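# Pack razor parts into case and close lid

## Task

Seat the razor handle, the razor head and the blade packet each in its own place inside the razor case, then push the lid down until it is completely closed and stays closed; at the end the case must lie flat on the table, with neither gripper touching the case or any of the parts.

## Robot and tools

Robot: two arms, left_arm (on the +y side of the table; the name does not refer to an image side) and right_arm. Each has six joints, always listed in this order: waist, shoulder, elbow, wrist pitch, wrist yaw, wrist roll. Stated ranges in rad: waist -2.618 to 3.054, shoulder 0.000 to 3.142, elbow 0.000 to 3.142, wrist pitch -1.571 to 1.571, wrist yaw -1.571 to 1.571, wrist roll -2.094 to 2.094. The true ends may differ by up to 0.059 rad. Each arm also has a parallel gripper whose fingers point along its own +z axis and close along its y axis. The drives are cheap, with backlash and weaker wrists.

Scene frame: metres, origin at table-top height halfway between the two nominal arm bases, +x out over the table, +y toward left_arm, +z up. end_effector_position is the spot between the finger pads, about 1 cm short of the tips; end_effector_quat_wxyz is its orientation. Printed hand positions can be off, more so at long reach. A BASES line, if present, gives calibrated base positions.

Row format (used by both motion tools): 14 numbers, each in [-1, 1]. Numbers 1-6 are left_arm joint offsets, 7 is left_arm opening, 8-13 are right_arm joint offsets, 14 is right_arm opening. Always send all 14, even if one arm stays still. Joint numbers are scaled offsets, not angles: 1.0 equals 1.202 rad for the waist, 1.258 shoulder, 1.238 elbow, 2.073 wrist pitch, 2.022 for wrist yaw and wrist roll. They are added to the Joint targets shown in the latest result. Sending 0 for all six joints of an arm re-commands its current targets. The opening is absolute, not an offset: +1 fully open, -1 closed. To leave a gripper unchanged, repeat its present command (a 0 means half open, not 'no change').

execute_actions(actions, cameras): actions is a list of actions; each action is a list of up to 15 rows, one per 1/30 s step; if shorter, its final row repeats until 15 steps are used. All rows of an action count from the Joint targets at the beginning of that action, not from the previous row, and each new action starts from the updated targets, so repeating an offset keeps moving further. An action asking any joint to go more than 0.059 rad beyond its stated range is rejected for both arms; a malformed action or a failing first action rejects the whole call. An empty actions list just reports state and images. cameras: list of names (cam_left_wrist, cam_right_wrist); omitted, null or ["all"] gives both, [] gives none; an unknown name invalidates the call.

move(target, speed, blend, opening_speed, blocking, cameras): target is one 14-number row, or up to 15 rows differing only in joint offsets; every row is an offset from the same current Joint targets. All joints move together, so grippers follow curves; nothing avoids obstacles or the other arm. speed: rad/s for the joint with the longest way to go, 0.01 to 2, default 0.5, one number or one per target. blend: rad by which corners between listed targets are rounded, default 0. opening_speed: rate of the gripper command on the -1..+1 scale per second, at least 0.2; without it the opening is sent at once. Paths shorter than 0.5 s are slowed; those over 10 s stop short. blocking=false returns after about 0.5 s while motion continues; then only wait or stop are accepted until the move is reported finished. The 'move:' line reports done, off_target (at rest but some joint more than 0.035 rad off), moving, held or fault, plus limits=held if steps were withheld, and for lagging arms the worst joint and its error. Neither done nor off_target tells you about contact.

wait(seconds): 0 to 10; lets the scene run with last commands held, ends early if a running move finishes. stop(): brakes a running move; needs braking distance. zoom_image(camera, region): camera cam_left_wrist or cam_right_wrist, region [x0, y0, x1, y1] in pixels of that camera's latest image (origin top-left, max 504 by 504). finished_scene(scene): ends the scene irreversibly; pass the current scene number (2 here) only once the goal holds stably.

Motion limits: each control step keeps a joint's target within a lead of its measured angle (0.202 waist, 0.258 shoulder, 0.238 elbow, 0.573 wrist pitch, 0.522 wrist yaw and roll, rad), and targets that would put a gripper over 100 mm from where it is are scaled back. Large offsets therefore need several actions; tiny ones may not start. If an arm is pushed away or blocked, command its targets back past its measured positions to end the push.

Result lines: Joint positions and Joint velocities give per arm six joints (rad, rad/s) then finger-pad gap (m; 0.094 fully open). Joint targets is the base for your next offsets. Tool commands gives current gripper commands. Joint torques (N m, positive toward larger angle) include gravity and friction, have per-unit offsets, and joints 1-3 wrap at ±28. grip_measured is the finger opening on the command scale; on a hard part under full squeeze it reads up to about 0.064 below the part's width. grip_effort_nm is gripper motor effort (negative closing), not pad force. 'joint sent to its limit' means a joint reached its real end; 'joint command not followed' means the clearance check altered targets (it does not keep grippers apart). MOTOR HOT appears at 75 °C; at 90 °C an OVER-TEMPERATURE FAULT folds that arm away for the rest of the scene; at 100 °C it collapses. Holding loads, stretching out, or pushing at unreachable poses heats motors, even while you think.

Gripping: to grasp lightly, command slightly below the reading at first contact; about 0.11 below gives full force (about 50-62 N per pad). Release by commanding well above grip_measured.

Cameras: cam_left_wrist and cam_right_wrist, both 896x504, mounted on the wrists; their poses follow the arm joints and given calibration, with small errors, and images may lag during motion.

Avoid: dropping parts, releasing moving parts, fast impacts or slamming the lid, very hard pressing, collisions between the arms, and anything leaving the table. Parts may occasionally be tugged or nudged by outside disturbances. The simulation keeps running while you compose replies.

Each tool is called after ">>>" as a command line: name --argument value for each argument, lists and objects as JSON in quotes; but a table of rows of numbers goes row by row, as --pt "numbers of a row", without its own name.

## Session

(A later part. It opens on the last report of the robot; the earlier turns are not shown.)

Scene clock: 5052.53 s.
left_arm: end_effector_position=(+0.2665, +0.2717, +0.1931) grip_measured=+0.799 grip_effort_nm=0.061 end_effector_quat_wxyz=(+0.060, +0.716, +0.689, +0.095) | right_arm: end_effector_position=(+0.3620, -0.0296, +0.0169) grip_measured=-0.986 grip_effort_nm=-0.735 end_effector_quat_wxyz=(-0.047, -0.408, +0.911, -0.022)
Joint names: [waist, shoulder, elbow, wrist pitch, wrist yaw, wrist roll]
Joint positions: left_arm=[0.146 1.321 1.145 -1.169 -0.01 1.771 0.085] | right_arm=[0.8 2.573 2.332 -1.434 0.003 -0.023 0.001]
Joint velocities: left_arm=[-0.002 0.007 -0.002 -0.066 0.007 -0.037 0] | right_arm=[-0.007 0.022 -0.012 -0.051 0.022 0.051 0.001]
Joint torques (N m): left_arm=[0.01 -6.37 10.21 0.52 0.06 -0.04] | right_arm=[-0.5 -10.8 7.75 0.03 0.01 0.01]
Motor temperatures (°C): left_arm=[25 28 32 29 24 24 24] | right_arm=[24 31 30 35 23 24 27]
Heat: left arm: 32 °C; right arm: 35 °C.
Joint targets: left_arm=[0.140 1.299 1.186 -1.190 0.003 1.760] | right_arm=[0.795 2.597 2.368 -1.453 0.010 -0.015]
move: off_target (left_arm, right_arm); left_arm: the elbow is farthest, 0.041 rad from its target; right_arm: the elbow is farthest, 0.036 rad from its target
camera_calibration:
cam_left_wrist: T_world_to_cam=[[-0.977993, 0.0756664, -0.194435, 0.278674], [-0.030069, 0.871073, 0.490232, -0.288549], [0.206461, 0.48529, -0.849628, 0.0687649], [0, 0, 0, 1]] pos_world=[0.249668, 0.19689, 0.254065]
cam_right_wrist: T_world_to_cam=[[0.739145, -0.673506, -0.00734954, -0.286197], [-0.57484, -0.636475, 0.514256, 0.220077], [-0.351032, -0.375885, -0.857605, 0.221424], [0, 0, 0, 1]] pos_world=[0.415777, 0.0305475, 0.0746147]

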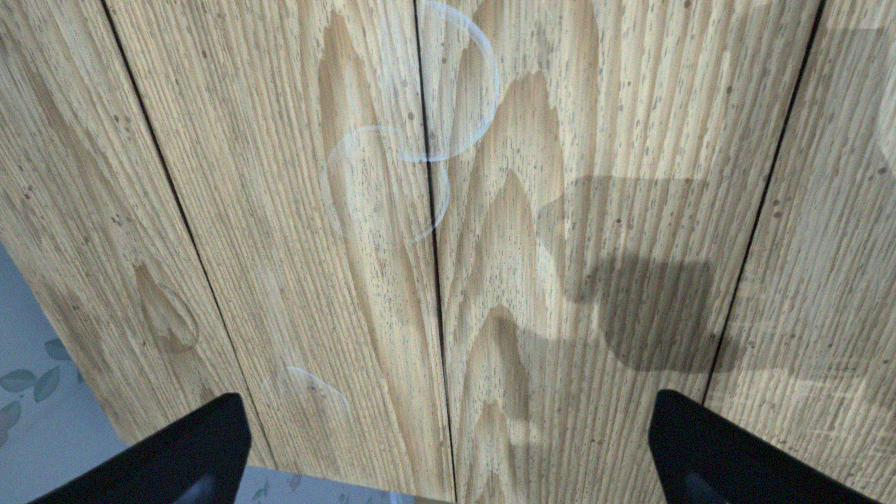

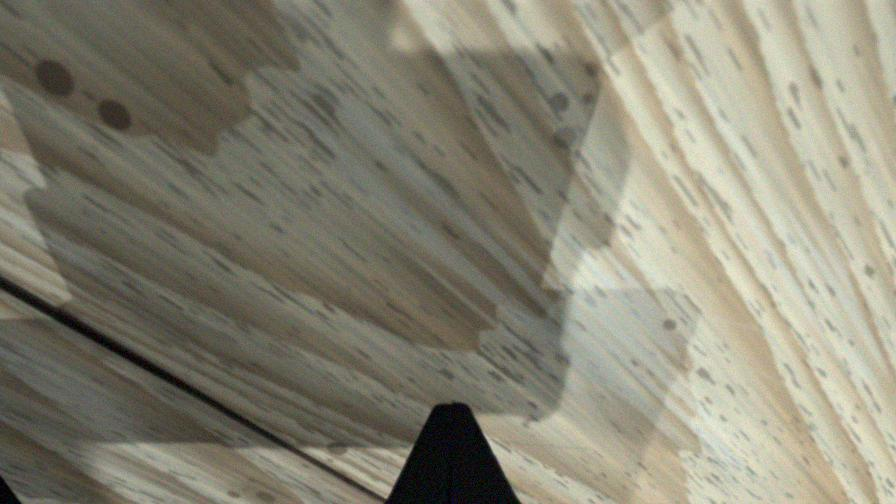

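>>> move --pt "0 0 0 0 0 0 0.8 0 -0.13 0 0 0 0 -1" --pt "0 0 0 0 0 0 0.8 0.229 -0.13 0 0 0 0 -1" --speed 0.3

>>> zoom_image --camera "cam_right_wrist" --region '[380, 20, 720, 360]'

Scene clock: 5068.50 s.
left_arm: end_effector_position=(+0.2665, +0.2717, +0.1931) grip_measured=+0.799 grip_effort_nm=0.056 end_effector_quat_wxyz=(+0.060, +0.716, +0.689, +0.095) | right_arm: end_effector_position=(+0.2593, +0.0515, +0.0579) grip_measured=-0.986 grip_effort_nm=-0.740 end_effector_quat_wxyz=(-0.004, -0.532, +0.847, -0.007)
Joint names: [waist, shoulder, elbow, wrist pitch, wrist yaw, wrist roll]
Joint positions: left_arm=[0.146 1.321 1.145 -1.169 -0.01 1.771 0.085] | right_arm=[1.079 2.482 2.332 -1.435 0.008 -0.025 0.001]
Joint velocities: left_arm=[-0.002 -0.007 0.002 0.051 -0.007 0.037 0] | right_arm=[0.002 0.012 -0.012 0.007 -0.051 0.051 0]
Joint torques (N m): left_arm=[0.12 -6.35 10.07 0.51 0.01 -0.02] | right_arm=[-0.38 -16.42 7.83 0.21 -0.07 0.01]
Motor temperatures (°C): left_arm=[25 28 32 29 24 24 24] | right_arm=[24 32 30 32 23 24 27]
Heat: left arm: 32 °C; right arm: 32 °C.
Joint targets: left_arm=[0.140 1.299 1.186 -1.190 0.003 1.760] | right_arm=[1.070 2.433 2.368 -1.453 0.010 -0.015]
move: off_target (left_arm, right_arm); left_arm: the elbow is farthest, 0.041 rad from its target; right_arm: the shoulder is farthest, 0.049 rad from its target
camera_calibration:
cam_left_wrist: T_world_to_cam=[[-0.977993, 0.0756664, -0.194435, 0.278674], [-0.030069, 0.871073, 0.490232, -0.288549], [0.206461, 0.48529, -0.849628, 0.0687649], [0, 0, 0, 1]] pos_world=[0.249668, 0.19689, 0.254065]
cam_right_wrist: T_world_to_cam=[[0.897122, -0.441779, -0.00155817, -0.208597], [-0.396946, -0.807617, 0.436106, 0.158718], [-0.193921, -0.390622, -0.899894, 0.213454], [0, 0, 0, 1]] pos_world=[0.291533, 0.11941, 0.122543]

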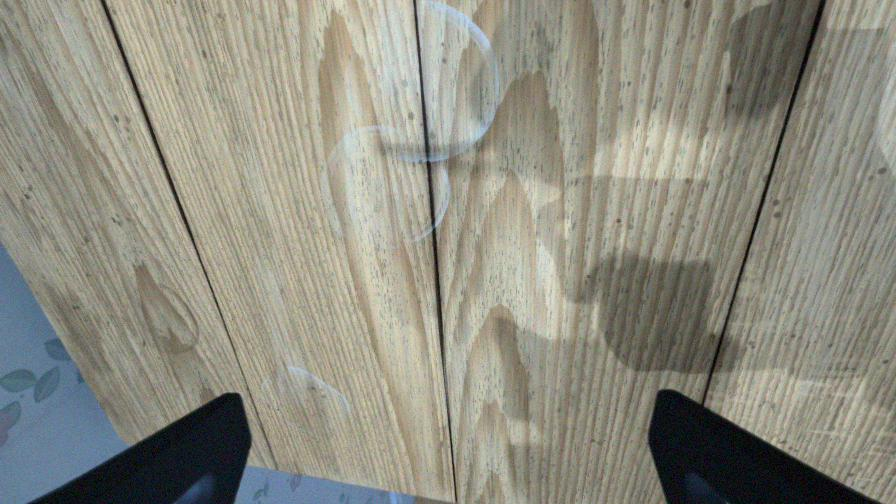

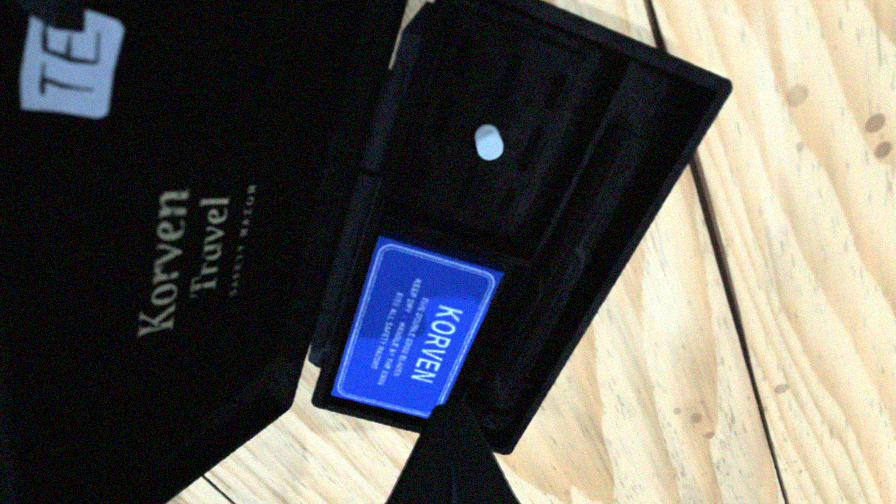

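Scaled by 1.482 from the camera's 896x504 image, which has a finer 1280x720 frame.

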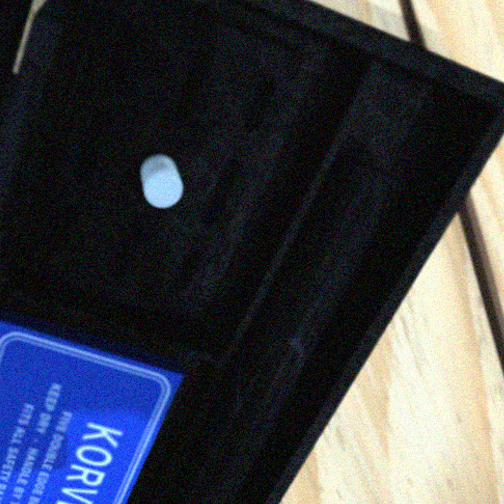

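>>> move --target '[0,0,0,0,0,0,0.8,-0.0215,0,0,0,0,0,-1]' --speed 0.3

>>> zoom_image --camera "cam_right_wrist" --region '[380, 220, 620, 460]'

Scene clock: 5076.00 s.
left_arm: end_effector_position=(+0.2665, +0.2717, +0.1931) grip_measured=+0.799 grip_effort_nm=0.051 end_effector_quat_wxyz=(+0.060, +0.716, +0.689, +0.095) | right_arm: end_effector_position=(+0.2745, +0.0433, +0.0579) grip_measured=-0.986 grip_effort_nm=-0.735 end_effector_quat_wxyz=(-0.005, -0.516, +0.857, -0.006)
Joint names: [waist, shoulder, elbow, wrist pitch, wrist yaw, wrist roll]
Joint positions: left_arm=[0.146 1.321 1.145 -1.169 -0.01 1.771 0.085] | right_arm=[1.042 2.482 2.332 -1.435 0.006 -0.023 0.001]
Joint velocities: left_arm=[-0.002 0.017 -0.017 0.007 -0.066 0.022 -0.002] | right_arm=[-0.022 0.002 -0.017 -0.081 -0.037 0.022 -0.001]
Joint torques (N m): left_arm=[-0.09 -6.37 10.21 0.53 0.03 -0.02] | right_arm=[-0.27 -16.42 7.84 0.21 -0.02 0.01]
Motor temperatures (°C): left_arm=[25 28 32 29 24 24 24] | right_arm=[24 34 30 31 23 24 27]
Heat: left arm: 32 °C; right arm: 34 °C.
Joint targets: left_arm=[0.140 1.299 1.186 -1.190 0.003 1.760] | right_arm=[1.044 2.433 2.368 -1.453 0.010 -0.015]
move: off_target (left_arm, right_arm); left_arm: the elbow is farthest, 0.041 rad from its target; right_arm: the shoulder is farthest, 0.049 rad from its target
camera_calibration:
cam_left_wrist: T_world_to_cam=[[-0.977993, 0.0756664, -0.194435, 0.278674], [-0.030069, 0.871073, 0.490232, -0.288549], [0.206461, 0.48529, -0.849628, 0.0687649], [0, 0, 0, 1]] pos_world=[0.249668, 0.19689, 0.254065]
cam_right_wrist: T_world_to_cam=[[0.879511, -0.475868, -0.00306951, -0.219441], [-0.427063, -0.792121, 0.436075, 0.165768], [-0.209945, -0.382222, -0.899905, 0.217252], [0, 0, 0, 1]] pos_world=[0.309406, 0.109922, 0.122545]

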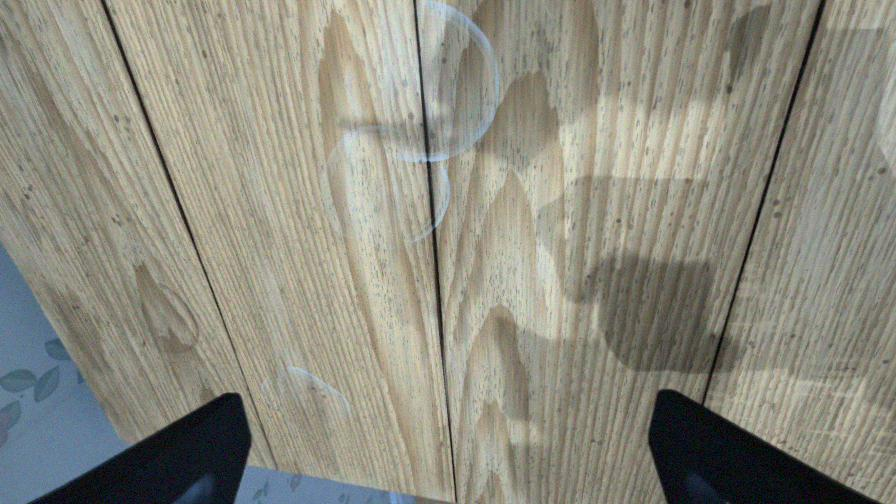

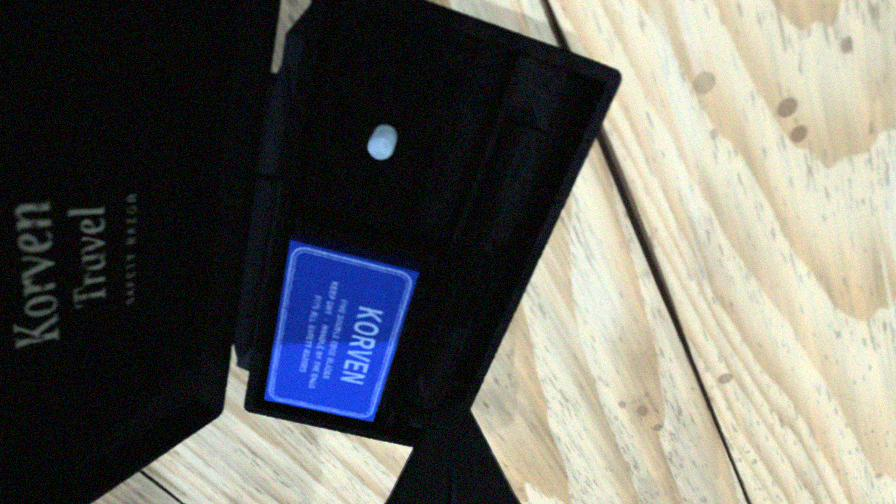

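Scaled by 2.100 from the camera's 896x504 image, which has a finer 1280x720 frame.

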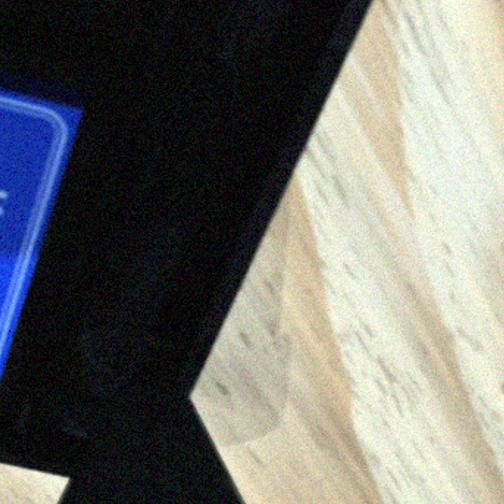

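>>> move --target '[0,0,0,0,0,0,0.8,0.016,0.065,0,0,0,0,-1]' --speed 0.2

>>> zoom_image --camera "cam_right_wrist" --region '[380, 220, 620, 460]'

Scene clock: 5083.70 s.
left_arm: end_effector_position=(+0.2665, +0.2717, +0.1931) grip_measured=+0.799 grip_effort_nm=0.046 end_effector_quat_wxyz=(+0.060, +0.716, +0.689, +0.095) | right_arm: end_effector_position=(+0.2690, +0.0445, +0.0474) grip_measured=-0.986 grip_effort_nm=-0.735 end_effector_quat_wxyz=(-0.015, -0.521, +0.853, -0.011)
Joint names: [waist, shoulder, elbow, wrist pitch, wrist yaw, wrist roll]
Joint positions: left_arm=[0.146 1.321 1.145 -1.169 -0.01 1.771 0.085] | right_arm=[1.053 2.505 2.332 -1.435 0.005 -0.025 0.001]
Joint velocities: left_arm=[0.007 0.017 -0.002 -0.022 0.007 0.022 0] | right_arm=[-0.017 0.007 0.007 -0.051 -0.022 -0.007 0]
Joint torques (N m): left_arm=[0.02 -6.43 10.18 0.51 0.04 -0.05] | right_arm=[0.55 -11.69 7.83 0.17 -0.03 0.01]
Motor temperatures (°C): left_arm=[25 28 32 29 24 24 24] | right_arm=[24 36 31 31 23 24 27]
Heat: left arm: 32 °C; right arm: 36 °C.
Joint targets: left_arm=[0.140 1.299 1.186 -1.190 0.003 1.760] | right_arm=[1.064 2.515 2.368 -1.453 0.010 -0.015]
move: off_target (left_arm, right_arm); left_arm: the elbow is farthest, 0.041 rad from its target; right_arm: the elbow is farthest, 0.036 rad from its target
camera_calibration:
cam_left_wrist: T_world_to_cam=[[-0.977993, 0.0756664, -0.194435, 0.278674], [-0.030069, 0.871073, 0.490232, -0.288549], [0.206461, 0.48529, -0.849628, 0.0687649], [0, 0, 0, 1]] pos_world=[0.249668, 0.19689, 0.254065]
cam_right_wrist: T_world_to_cam=[[0.885216, -0.465153, -0.0049803, -0.216004], [-0.411813, -0.788597, 0.456646, 0.163716], [-0.216337, -0.402179, -0.889635, 0.209254], [0, 0, 0, 1]] pos_world=[0.3039, 0.112789, 0.110323]

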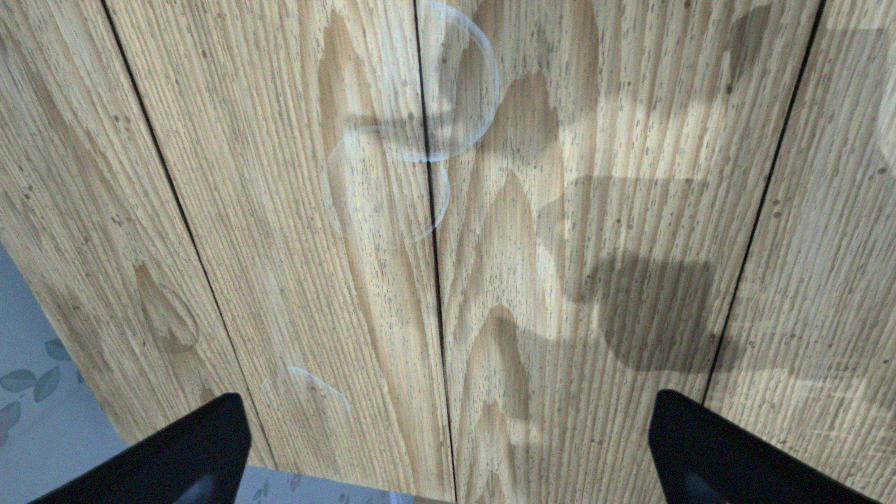

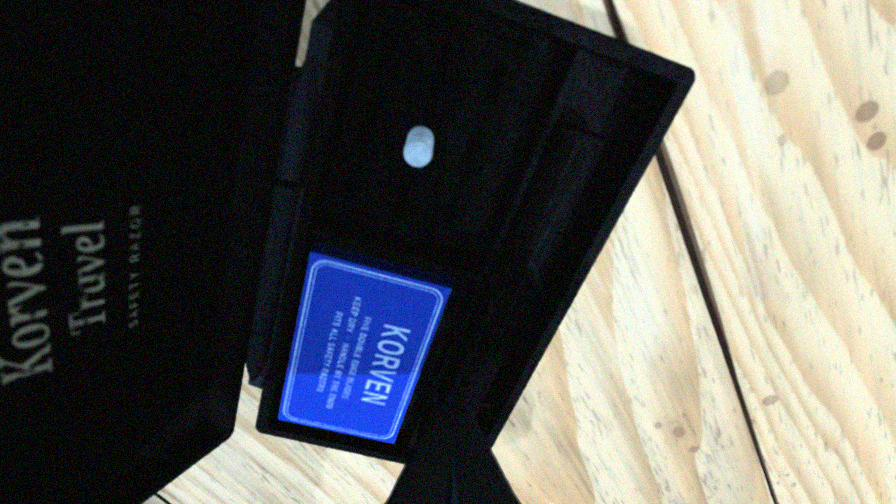

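Scaled by 2.100 from the camera's 896x504 image, which has a finer 1280x720 frame.

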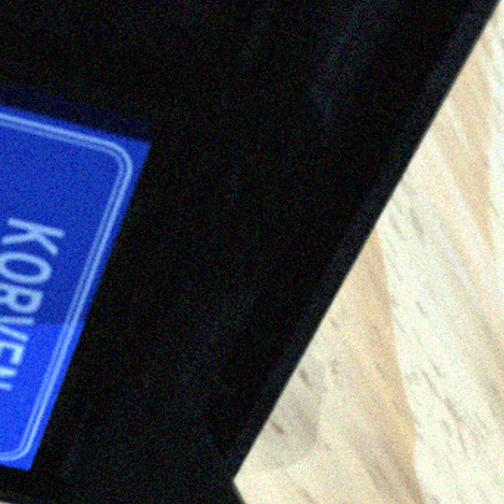

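>>> move --target '[0,0,0,0,0,0,0.8,0,0.05,0,0,0,0,-1]' --speed 0.08 --cameras '[]'

>>> move --target '[0,0,0,0,0,0,0.8,0,0.1,0,0,0,0,-1]' --speed 0.1 --cameras '[]'

>>> move --target '[0,0,0,0,0,0,0.8,0,0.08,0,0,0,0,-1]' --speed 0.1

Scene clock: 5091.47 s.
left_arm: end_effector_position=(+0.2665, +0.2717, +0.1931) grip_measured=+0.799 grip_effort_nm=0.056 end_effector_quat_wxyz=(+0.060, +0.716, +0.689, +0.095) | right_arm: end_effector_position=(+0.2677, +0.0437, +0.0369) grip_measured=-0.986 grip_effort_nm=-0.730 end_effector_quat_wxyz=(-0.026, -0.522, +0.853, -0.018)
Joint names: [waist, shoulder, elbow, wrist pitch, wrist yaw, wrist roll]
Joint positions: left_arm=[0.146 1.321 1.145 -1.169 -0.01 1.771 0.085] | right_arm=[1.054 2.534 2.343 -1.442 0.005 -0.025 0.001]
Joint velocities: left_arm=[-0.017 0.017 -0.012 0.037 -0.066 -0.037 0.001] | right_arm=[-0.012 -0.002 0.002 0.095 -0.022 -0.037 -0.001]
Joint torques (N m): left_arm=[0.06 -6.43 10.18 0.53 0.05 -0.03] | right_arm=[0.54 -9.39 6.91 0.19 -0.02 0.03]
Motor temperatures (°C): left_arm=[25 28 32 29 24 24 24] | right_arm=[24 35 31 30 23 24 27]
Heat: left arm: 32 °C; right arm: 35 °C.
Joint targets: left_arm=[0.140 1.299 1.186 -1.190 0.003 1.760] | right_arm=[1.064 2.578 2.368 -1.453 0.010 -0.015]
move: off_target (left_arm, right_arm); left_arm: the elbow is farthest, 0.041 rad from its target; right_arm: the shoulder is farthest, 0.044 rad from its target
No camera images: "cameras" was empty.

Scene clock: 5093.00 s.
left_arm: end_effector_position=(+0.2665, +0.2717, +0.1931) grip_measured=+0.799 grip_effort_nm=0.061 end_effector_quat_wxyz=(+0.060, +0.716, +0.689, +0.095) | right_arm: end_effector_position=(+0.2652, +0.0463, +0.0263) grip_measured=-0.986 grip_effort_nm=-0.745 end_effector_quat_wxyz=(-0.034, -0.523, +0.851, -0.028)
Joint names: [waist, shoulder, elbow, wrist pitch, wrist yaw, wrist roll]
Joint positions: left_arm=[0.146 1.321 1.145 -1.169 -0.01 1.771 0.085] | right_arm=[1.065 2.586 2.397 -1.469 0.014 -0.017 0.001]
Joint velocities: left_arm=[-0.022 0.002 0.002 0.037 -0.11 0.007 0] | right_arm=[-0.017 -0.027 0.007 -0.007 -0.007 0.007 0]
Joint torques (N m): left_arm=[-0.08 -6.38 10.22 0.5 0.04 -0.03] | right_arm=[0.46 -3.96 2.15 0.4 -0.01 0.01]
Motor temperatures (°C): left_arm=[25 28 32 28 24 24 24] | right_arm=[24 35 31 30 23 24 27]
Heat: left arm: 32 °C; right arm: 35 °C.
Joint targets: left_arm=[0.140 1.299 1.186 -1.190 0.003 1.760] | right_arm=[1.064 2.704 2.368 -1.453 0.010 -0.015]
move: off_target (left_arm, right_arm); left_arm: the elbow is farthest, 0.041 rad from its target; right_arm: the shoulder is farthest, 0.117 rad from its target
No camera images: "cameras" was empty.

Scene clock: 5094.23 s.
left_arm: end_effector_position=(+0.2665, +0.2717, +0.1931) grip_measured=+0.799 grip_effort_nm=0.061 end_effector_quat_wxyz=(+0.060, +0.716, +0.689, +0.095) | right_arm: end_effector_position=(+0.2652, +0.0457, +0.0240) grip_measured=-0.986 grip_effort_nm=-0.740 end_effector_quat_wxyz=(-0.042, -0.523, +0.851, -0.034)
Joint names: [waist, shoulder, elbow, wrist pitch, wrist yaw, wrist roll]
Joint positions: left_arm=[0.146 1.321 1.145 -1.169 -0.01 1.771 0.085] | right_arm=[1.065 2.619 2.447 -1.506 0.016 -0.017 0.001]
Joint velocities: left_arm=[-0.012 0.012 0.002 -0.022 -0.007 0.037 -0.002] | right_arm=[0.012 0.012 0.017 -0.037 0.022 0.051 0]
Joint torques (N m): left_arm=[0.05 -6.35 10.11 0.54 0.03 -0.04] | right_arm=[0.5 0.34 -0.59 0.69 0 0]
Motor temperatures (°C): left_arm=[25 28 32 28 24 24 24] | right_arm=[24 34 30 30 23 24 27]
Heat: left arm: 32 °C; right arm: 34 °C.
Joint targets: left_arm=[0.140 1.299 1.186 -1.190 0.003 1.760] | right_arm=[1.063 2.793 2.372 -1.456 0.010 -0.015]
move: off_target (left_arm, right_arm); left_arm: the elbow is farthest, 0.041 rad from its target; right_arm: the shoulder is farthest, 0.186 rad from its target
camera_calibration:
cam_left_wrist: T_world_to_cam=[[-0.977993, 0.0756664, -0.194435, 0.278674], [-0.030069, 0.871073, 0.490232, -0.288549], [0.206461, 0.48529, -0.849628, 0.0687649], [0, 0, 0, 1]] pos_world=[0.249668, 0.19689, 0.254065]
cam_right_wrist: T_world_to_cam=[[0.887716, -0.460359, 0.00546376, -0.213343], [-0.396582, -0.7586, 0.516961, 0.166943], [-0.233843, -0.461082, -0.855991, 0.194629], [0, 0, 0, 1]] pos_world=[0.301107, 0.118168, 0.081463]

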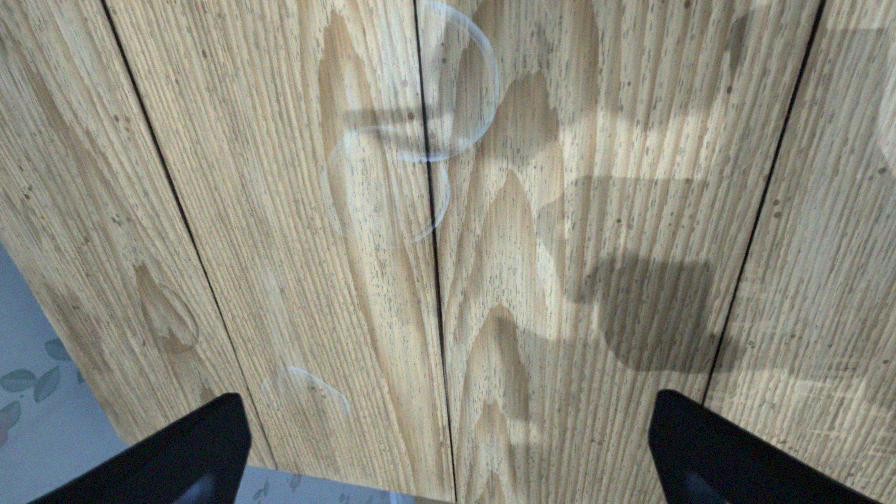

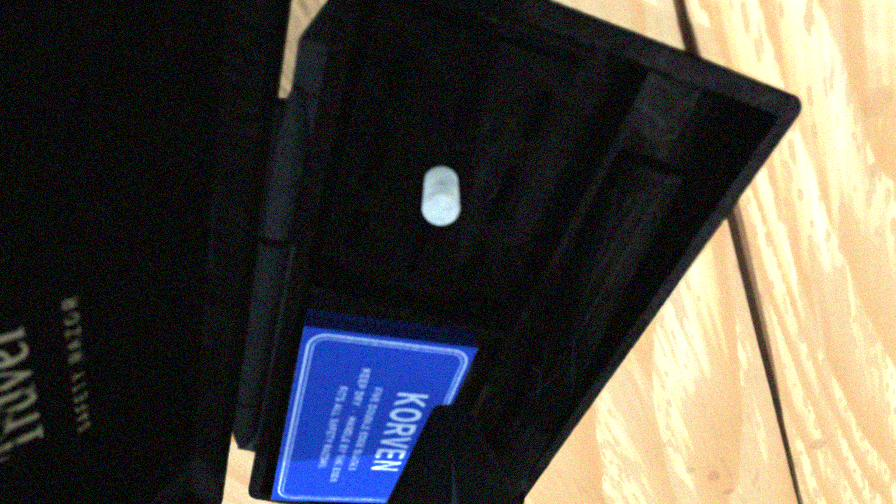

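>>> move --target '[0,0,0,0,0,0,0.8,0,-0.27,-0.01,0.005,0,0,-1]' --speed 0.25 --cameras '[]'

>>> move --target '[0,0,0,0,0,0,0.8,0,-0.69,-0.877,0.33,0,0,-1]' --speed 0.7

>>> zoom_image --camera "cam_right_wrist" --region '[300, 0, 600, 300]'

Scene clock: 5103.70 s.
left_arm: end_effector_position=(+0.2665, +0.2717, +0.1931) grip_measured=+0.799 grip_effort_nm=0.056 end_effector_quat_wxyz=(+0.060, +0.716, +0.689, +0.095) | right_arm: end_effector_position=(+0.2665, +0.0445, +0.0524) grip_measured=-0.986 grip_effort_nm=-0.735 end_effector_quat_wxyz=(-0.018, -0.518, +0.855, -0.014)
Joint names: [waist, shoulder, elbow, wrist pitch, wrist yaw, wrist roll]
Joint positions: left_arm=[0.146 1.321 1.145 -1.169 -0.01 1.771 0.085] | right_arm=[1.057 2.513 2.366 -1.469 0.005 -0.013 0.001]
Joint velocities: left_arm=[-0.012 0.007 -0.012 0.037 -0.066 -0.022 0] | right_arm=[-0.017 -0.017 -0.012 -0.037 0.022 -0.007 0]
Joint torques (N m): left_arm=[0.03 -6.41 10.17 0.53 0.03 -0.02] | right_arm=[0.44 -17.35 4.03 0.55 -0.03 0]
Motor temperatures (°C): left_arm=[25 28 32 28 24 24 24] | right_arm=[24 33 30 30 23 24 27]
Heat: left arm: 32 °C; right arm: 33 °C.
Joint targets: left_arm=[0.140 1.299 1.186 -1.190 0.003 1.760] | right_arm=[1.063 2.454 2.359 -1.445 0.010 -0.015]
move: off_target (left_arm, right_arm); left_arm: the elbow is farthest, 0.041 rad from its target; right_arm: the shoulder is farthest, 0.059 rad from its target
No camera images: "cameras" was empty.

Scene clock: 5106.03 s.
left_arm: end_effector_position=(+0.2665, +0.2717, +0.1931) grip_measured=+0.799 grip_effort_nm=0.051 end_effector_quat_wxyz=(+0.060, +0.716, +0.689, +0.095) | right_arm: end_effector_position=(+0.2237, -0.0348, +0.1320) grip_measured=-0.986 grip_effort_nm=-0.740 end_effector_quat_wxyz=(+0.175, -0.507, +0.838, +0.100)
Joint names: [waist, shoulder, elbow, wrist pitch, wrist yaw, wrist roll]
Joint positions: left_arm=[0.146 1.321 1.145 -1.169 -0.01 1.771 0.085] | right_arm=[1.057 1.625 1.285 -0.825 0.005 -0.013 0.001]
Joint velocities: left_arm=[0.007 -0.017 0.022 -0.022 -0.007 -0.022 0.001] | right_arm=[-0.012 -0.002 -0.012 0.051 -0.022 -0.11 0]
Joint torques (N m): left_arm=[0.06 -6.38 10.1 0.52 0.02 -0.04] | right_arm=[0.42 -9.54 4.42 1.74 -0.04 0.01]
Motor temperatures (°C): left_arm=[25 28 32 28 24 24 24] | right_arm=[24 34 30 30 23 24 27]
Heat: left arm: 32 °C; right arm: 34 °C.
Joint targets: left_arm=[0.140 1.299 1.186 -1.190 0.003 1.760] | right_arm=[1.063 1.586 1.274 -0.761 0.010 -0.015]
move: off_target (left_arm, right_arm); left_arm: the elbow is farthest, 0.041 rad from its target; right_arm: the wrist pitch is farthest, 0.064 rad from its target
camera_calibration:
cam_left_wrist: T_world_to_cam=[[-0.977993, 0.0756664, -0.194435, 0.278674], [-0.030069, 0.871073, 0.490232, -0.288549], [0.206461, 0.48529, -0.849628, 0.0687649], [0, 0, 0, 1]] pos_world=[0.249668, 0.19689, 0.254065]
cam_right_wrist: T_world_to_cam=[[0.882407, -0.470479, -0.00275158, -0.212268], [-0.470182, -0.88203, 0.0308475, 0.10993], [-0.0169401, -0.0259263, -0.99952, 0.225747], [0, 0, 0, 1]] pos_world=[0.242818, 0.00294674, 0.221664]

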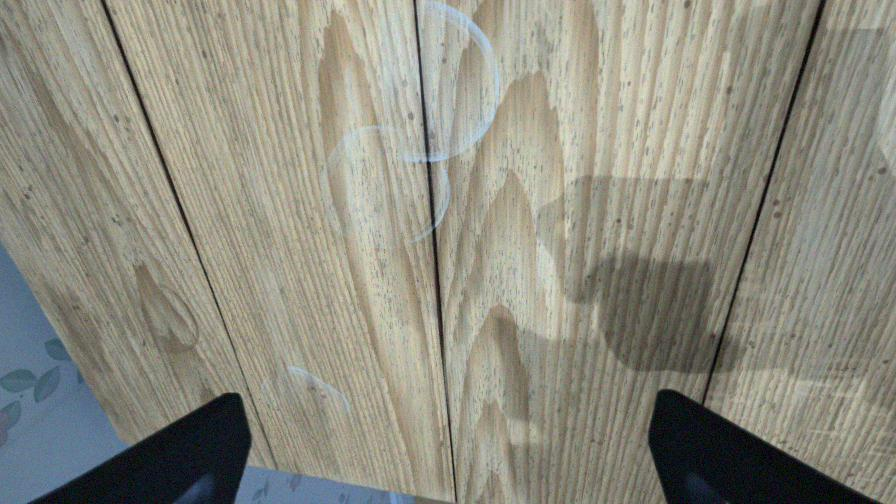

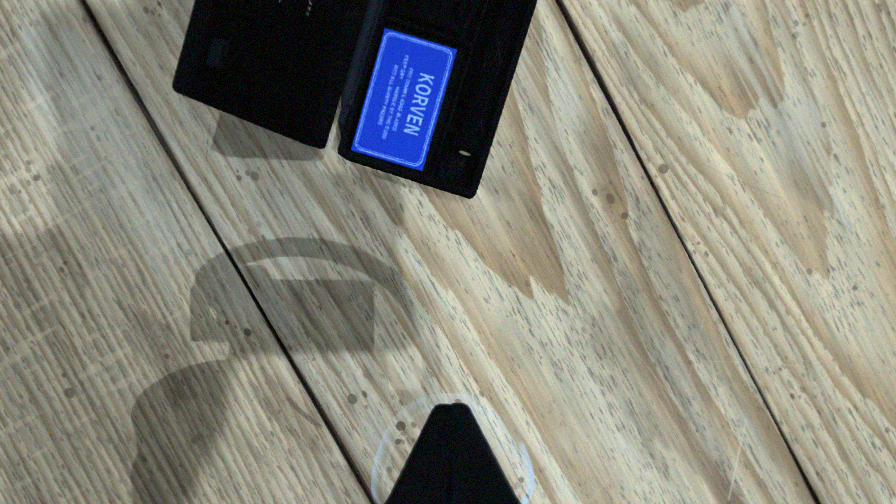

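Scaled by 1.680 from the camera's 896x504 image, which has a finer 1280x720 frame.

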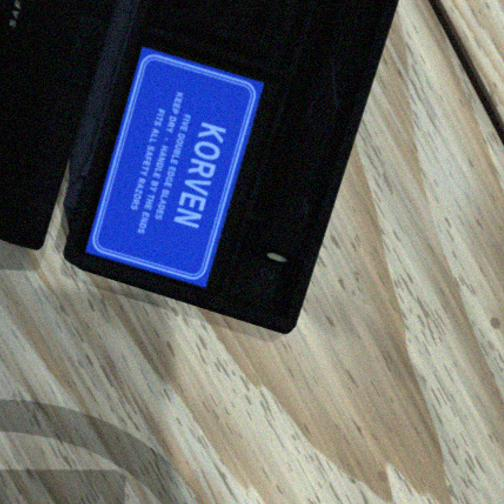

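>>> zoom_image --camera "cam_right_wrist" --region '[400, 0, 550, 200]'

>>> move --target '[0,0,0,0,0,0,0.8,-0.01,-0.25,-0.6,0.7,0,0,-1]' --speed 0.7

>>> zoom_image --camera "cam_right_wrist" --region '[330, 200, 530, 430]'

Scaled by 2.520 from the camera's 896x504 image, which has a finer 1280x720 frame.

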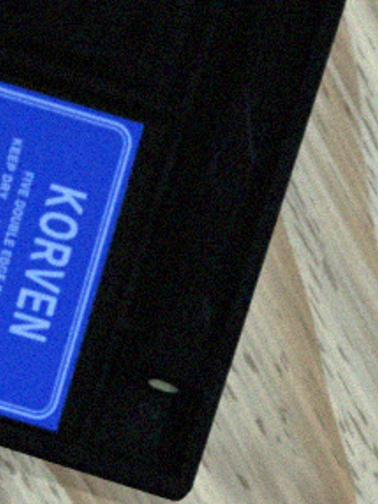

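Scene clock: 5118.07 s.
left_arm: end_effector_position=(+0.2665, +0.2717, +0.1931) grip_measured=+0.799 grip_effort_nm=0.056 end_effector_quat_wxyz=(+0.060, +0.716, +0.689, +0.095) | right_arm: end_effector_position=(+0.2386, -0.0073, +0.2094) grip_measured=-0.986 grip_effort_nm=-0.735 end_effector_quat_wxyz=(+0.558, -0.394, +0.654, +0.326)
Joint names: [waist, shoulder, elbow, wrist pitch, wrist yaw, wrist roll]
Joint positions: left_arm=[0.146 1.321 1.145 -1.169 -0.01 1.771 0.085] | right_arm=[1.057 1.306 0.542 0.597 0.005 -0.013 0.001]
Joint velocities: left_arm=[0.007 -0.002 -0.007 -0.022 -0.066 0.007 0] | right_arm=[0.002 0.007 -0.002 0.051 0.037 -0.022 0]
Joint torques (N m): left_arm=[-0.06 -6.35 10.15 0.52 0.01 -0.01] | right_arm=[-0.53 -6.41 4.53 2.96 -0.04 0]
Motor temperatures (°C): left_arm=[25 28 32 28 24 24 24] | right_arm=[24 34 29 32 23 24 27]
Heat: left arm: 32 °C; right arm: 34 °C.
Joint targets: left_arm=[0.140 1.299 1.186 -1.190 0.003 1.760] | right_arm=[1.051 1.271 0.531 0.690 0.010 -0.015]
move: off_target (left_arm, right_arm); left_arm: the elbow is farthest, 0.041 rad from its target; right_arm: the wrist pitch is farthest, 0.093 rad from its target
camera_calibration:
cam_left_wrist: T_world_to_cam=[[-0.977993, 0.0756664, -0.194435, 0.278674], [-0.030069, 0.871073, 0.490232, -0.288549], [0.206461, 0.48529, -0.849628, 0.0687649], [0, 0, 0, 1]] pos_world=[0.249668, 0.19689, 0.254065]
cam_right_wrist: T_world_to_cam=[[0.882472, -0.470358, 0.00249825, -0.213317], [-0.264948, -0.501462, -0.823613, 0.271518], [0.388645, 0.726153, -0.567147, 0.122246], [0, 0, 0, 1]] pos_world=[0.212674, -0.0529487, 0.29349]

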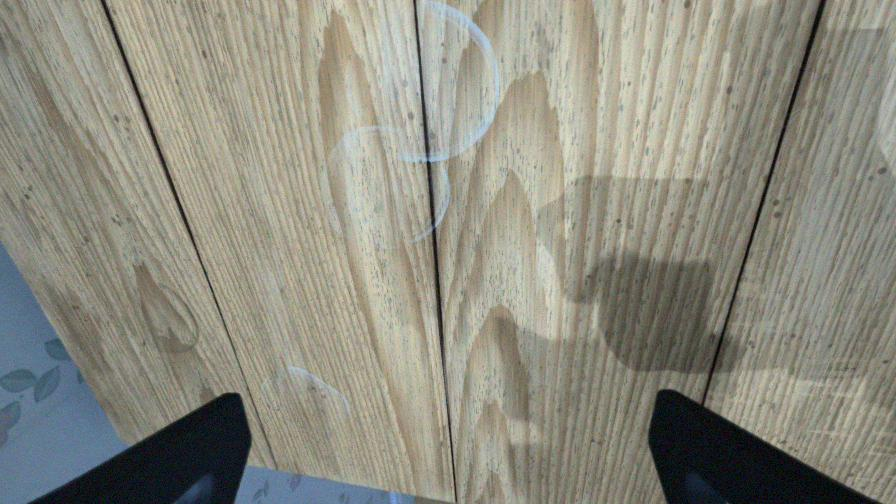

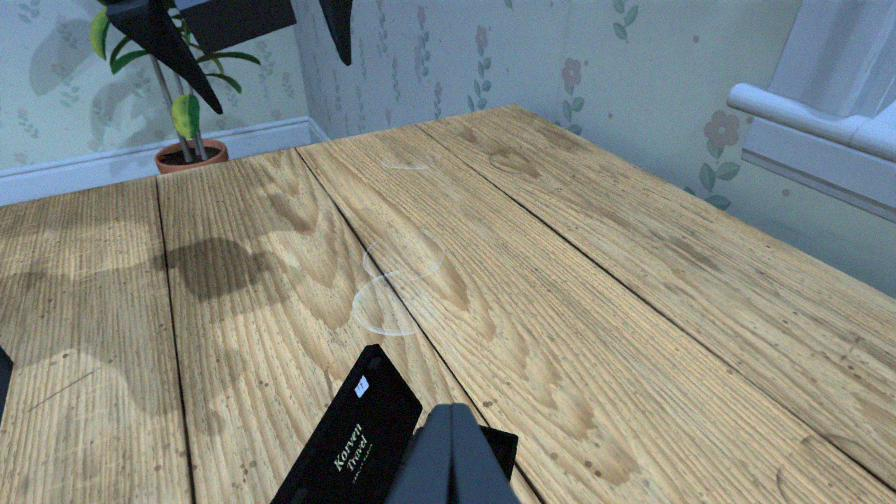

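Scaled by 2.191 from the camera's 896x504 image, which has a finer 1280x720 frame.

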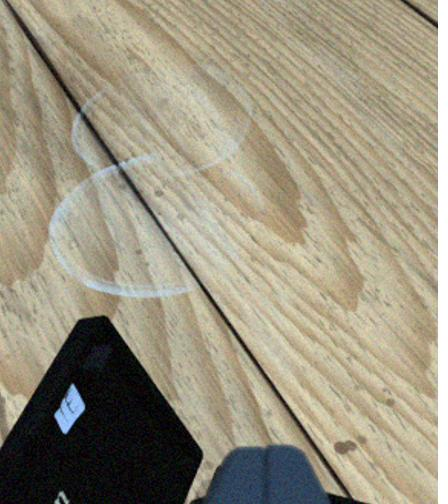

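>>> move --target '[0,0,0,0,0,0,0.8,-0.05,0.02,0,-0.19,0,0,-1]' --speed 0.7

>>> zoom_image --camera "cam_right_wrist" --region '[370, 240, 570, 420]'

Scene clock: 5124.80 s.
left_arm: end_effector_position=(+0.2665, +0.2717, +0.1931) grip_measured=+0.799 grip_effort_nm=0.056 end_effector_quat_wxyz=(+0.060, +0.716, +0.689, +0.095) | right_arm: end_effector_position=(+0.2494, -0.0328, +0.1525) grip_measured=-0.986 grip_effort_nm=-0.735 end_effector_quat_wxyz=(+0.483, -0.412, +0.727, +0.264)
Joint names: [waist, shoulder, elbow, wrist pitch, wrist yaw, wrist roll]
Joint positions: left_arm=[0.146 1.321 1.145 -1.169 -0.01 1.771 0.085] | right_arm=[1.004 1.306 0.542 0.358 0.006 -0.013 0.001]
Joint velocities: left_arm=[-0.002 -0.022 -0.012 -0.022 -0.007 -0.037 0] | right_arm=[0.002 0.007 -0.002 0.022 -0.022 -0.051 0]
Joint torques (N m): left_arm=[-0.01 -6.35 10.19 0.53 0.03 -0.03] | right_arm=[-0.43 -4.29 4.51 1.44 -0.02 0]
Motor temperatures (°C): left_arm=[25 28 32 28 24 24 24] | right_arm=[24 33 30 36 23 24 27]
Heat: left arm: 32 °C; right arm: 36 °C.
Joint targets: left_arm=[0.140 1.299 1.186 -1.190 0.003 1.760] | right_arm=[0.991 1.296 0.531 0.296 0.010 -0.015]
move: off_target (left_arm, right_arm); left_arm: the elbow is farthest, 0.041 rad from its target; right_arm: the wrist pitch is farthest, 0.062 rad from its target
camera_calibration:
cam_left_wrist: T_world_to_cam=[[-0.977993, 0.0756664, -0.194435, 0.278674], [-0.030069, 0.871073, 0.490232, -0.288549], [0.206461, 0.48529, -0.849628, 0.0687649], [0, 0, 0, 1]] pos_world=[0.249668, 0.19689, 0.254065]
cam_right_wrist: T_world_to_cam=[[0.855466, -0.517856, 0.00187521, -0.229433], [-0.385359, -0.638999, -0.665717, 0.216118], [0.345943, 0.568775, -0.746202, 0.137102], [0, 0, 0, 1]] pos_world=[0.232125, -0.0586942, 0.24661]

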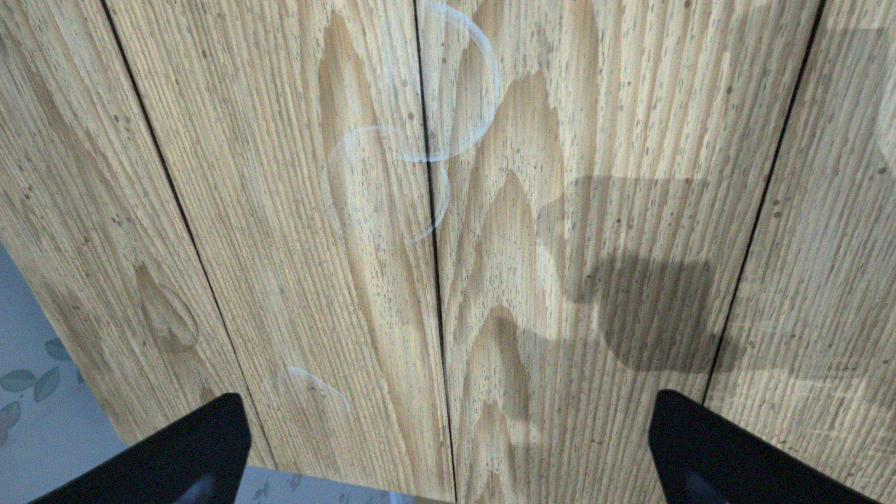

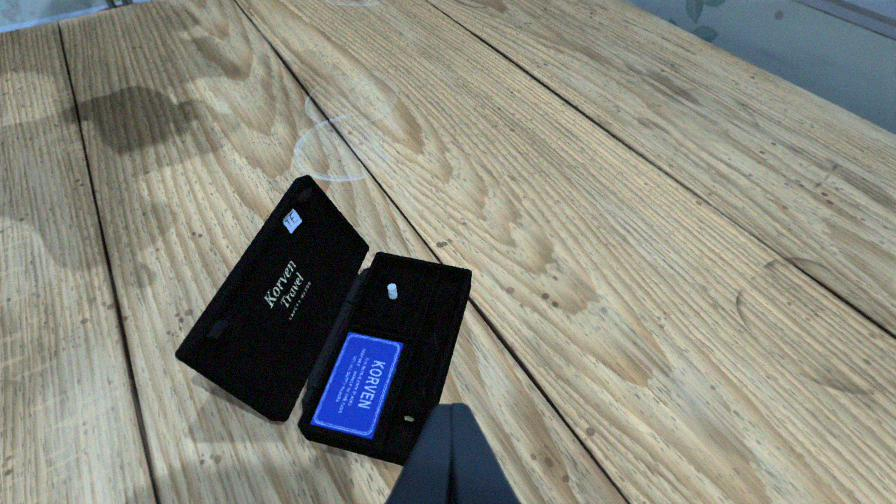

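Scaled by 2.520 from the camera's 896x504 image, which has a finer 1280x720 frame.

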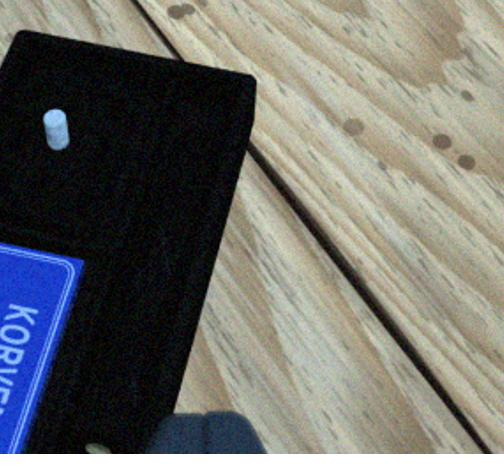

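>>> move --target '[0,0,0,0,0,0,0.8,0,0,0,0,0,0,-1]'

>>> zoom_image --camera "cam_right_wrist" --region '[140, 150, 520, 490]'

Scene clock: 5147.77 s.
left_arm: end_effector_position=(+0.2665, +0.2717, +0.1931) grip_measured=+0.799 grip_effort_nm=0.061 end_effector_quat_wxyz=(+0.060, +0.716, +0.689, +0.095) | right_arm: end_effector_position=(+0.2493, -0.0329, +0.1521) grip_measured=-0.986 grip_effort_nm=-0.740 end_effector_quat_wxyz=(+0.482, -0.412, +0.727, +0.264)
Joint names: [waist, shoulder, elbow, wrist pitch, wrist yaw, wrist roll]
Joint positions: left_arm=[0.146 1.321 1.145 -1.169 -0.01 1.771 0.085] | right_arm=[1.004 1.306 0.542 0.356 0.006 -0.013 0.001]
Joint velocities: left_arm=[0.012 0.002 0.002 0.022 0.037 0.022 -0.001] | right_arm=[0.007 -0.022 0.012 -0.11 -0.007 -0.007 0]
Joint torques (N m): left_arm=[0.03 -6.39 10.22 0.51 0.02 -0.03] | right_arm=[-0.46 -4.26 4.49 1.41 -0.03 0.01]
Motor temperatures (°C): left_arm=[25 28 32 28 24 24 24] | right_arm=[24 31 30 33 23 24 27]
Heat: left arm: 32 °C; right arm: 33 °C.
Joint targets: left_arm=[0.140 1.299 1.186 -1.190 0.003 1.760] | right_arm=[0.991 1.296 0.531 0.296 0.010 -0.015]
move: off_target (left_arm, right_arm); left_arm: the elbow is farthest, 0.041 rad from its target; right_arm: the wrist pitch is farthest, 0.060 rad from its target
camera_calibration:
cam_left_wrist: T_world_to_cam=[[-0.977993, 0.0756664, -0.194435, 0.278674], [-0.030069, 0.871073, 0.490232, -0.288549], [0.206461, 0.48529, -0.849628, 0.0687649], [0, 0, 0, 1]] pos_world=[0.249668, 0.19689, 0.254065]
cam_right_wrist: T_world_to_cam=[[0.855467, -0.517853, 0.00186918, -0.229431], [-0.38589, -0.63987, -0.664571, 0.215702], [0.345346, 0.567798, -0.747223, 0.137213], [0, 0, 0, 1]] pos_world=[0.232122, -0.0586998, 0.246307]

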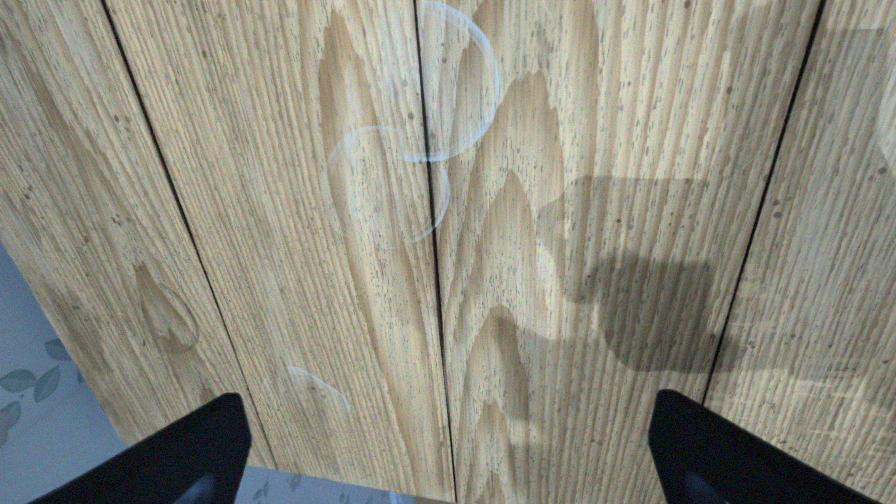

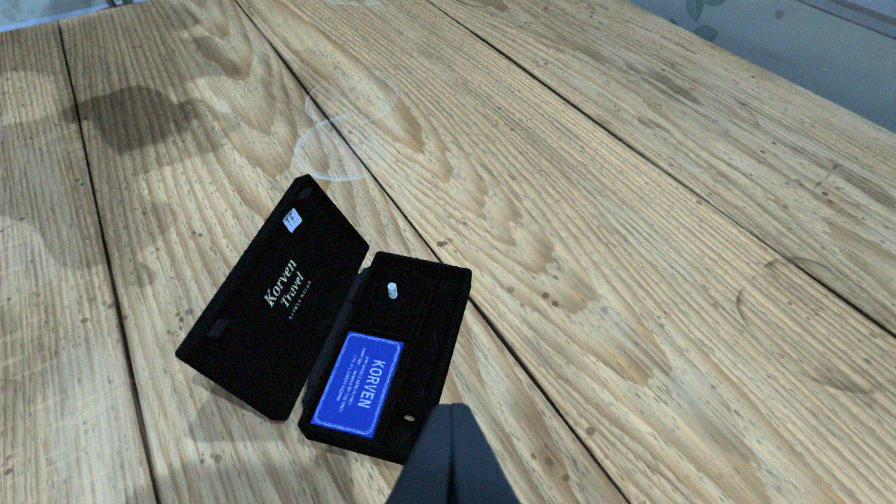

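Scaled by 1.326 from the camera's 896x504 image, which has a finer 1280x720 frame.

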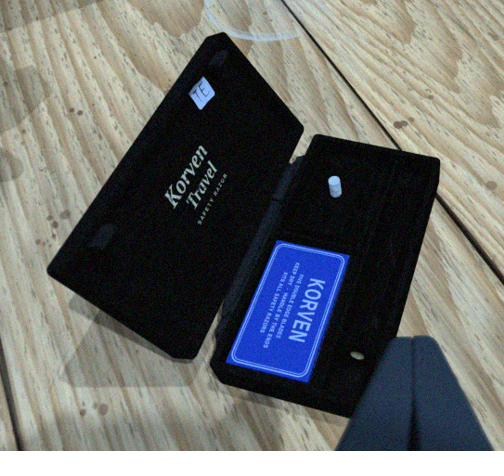

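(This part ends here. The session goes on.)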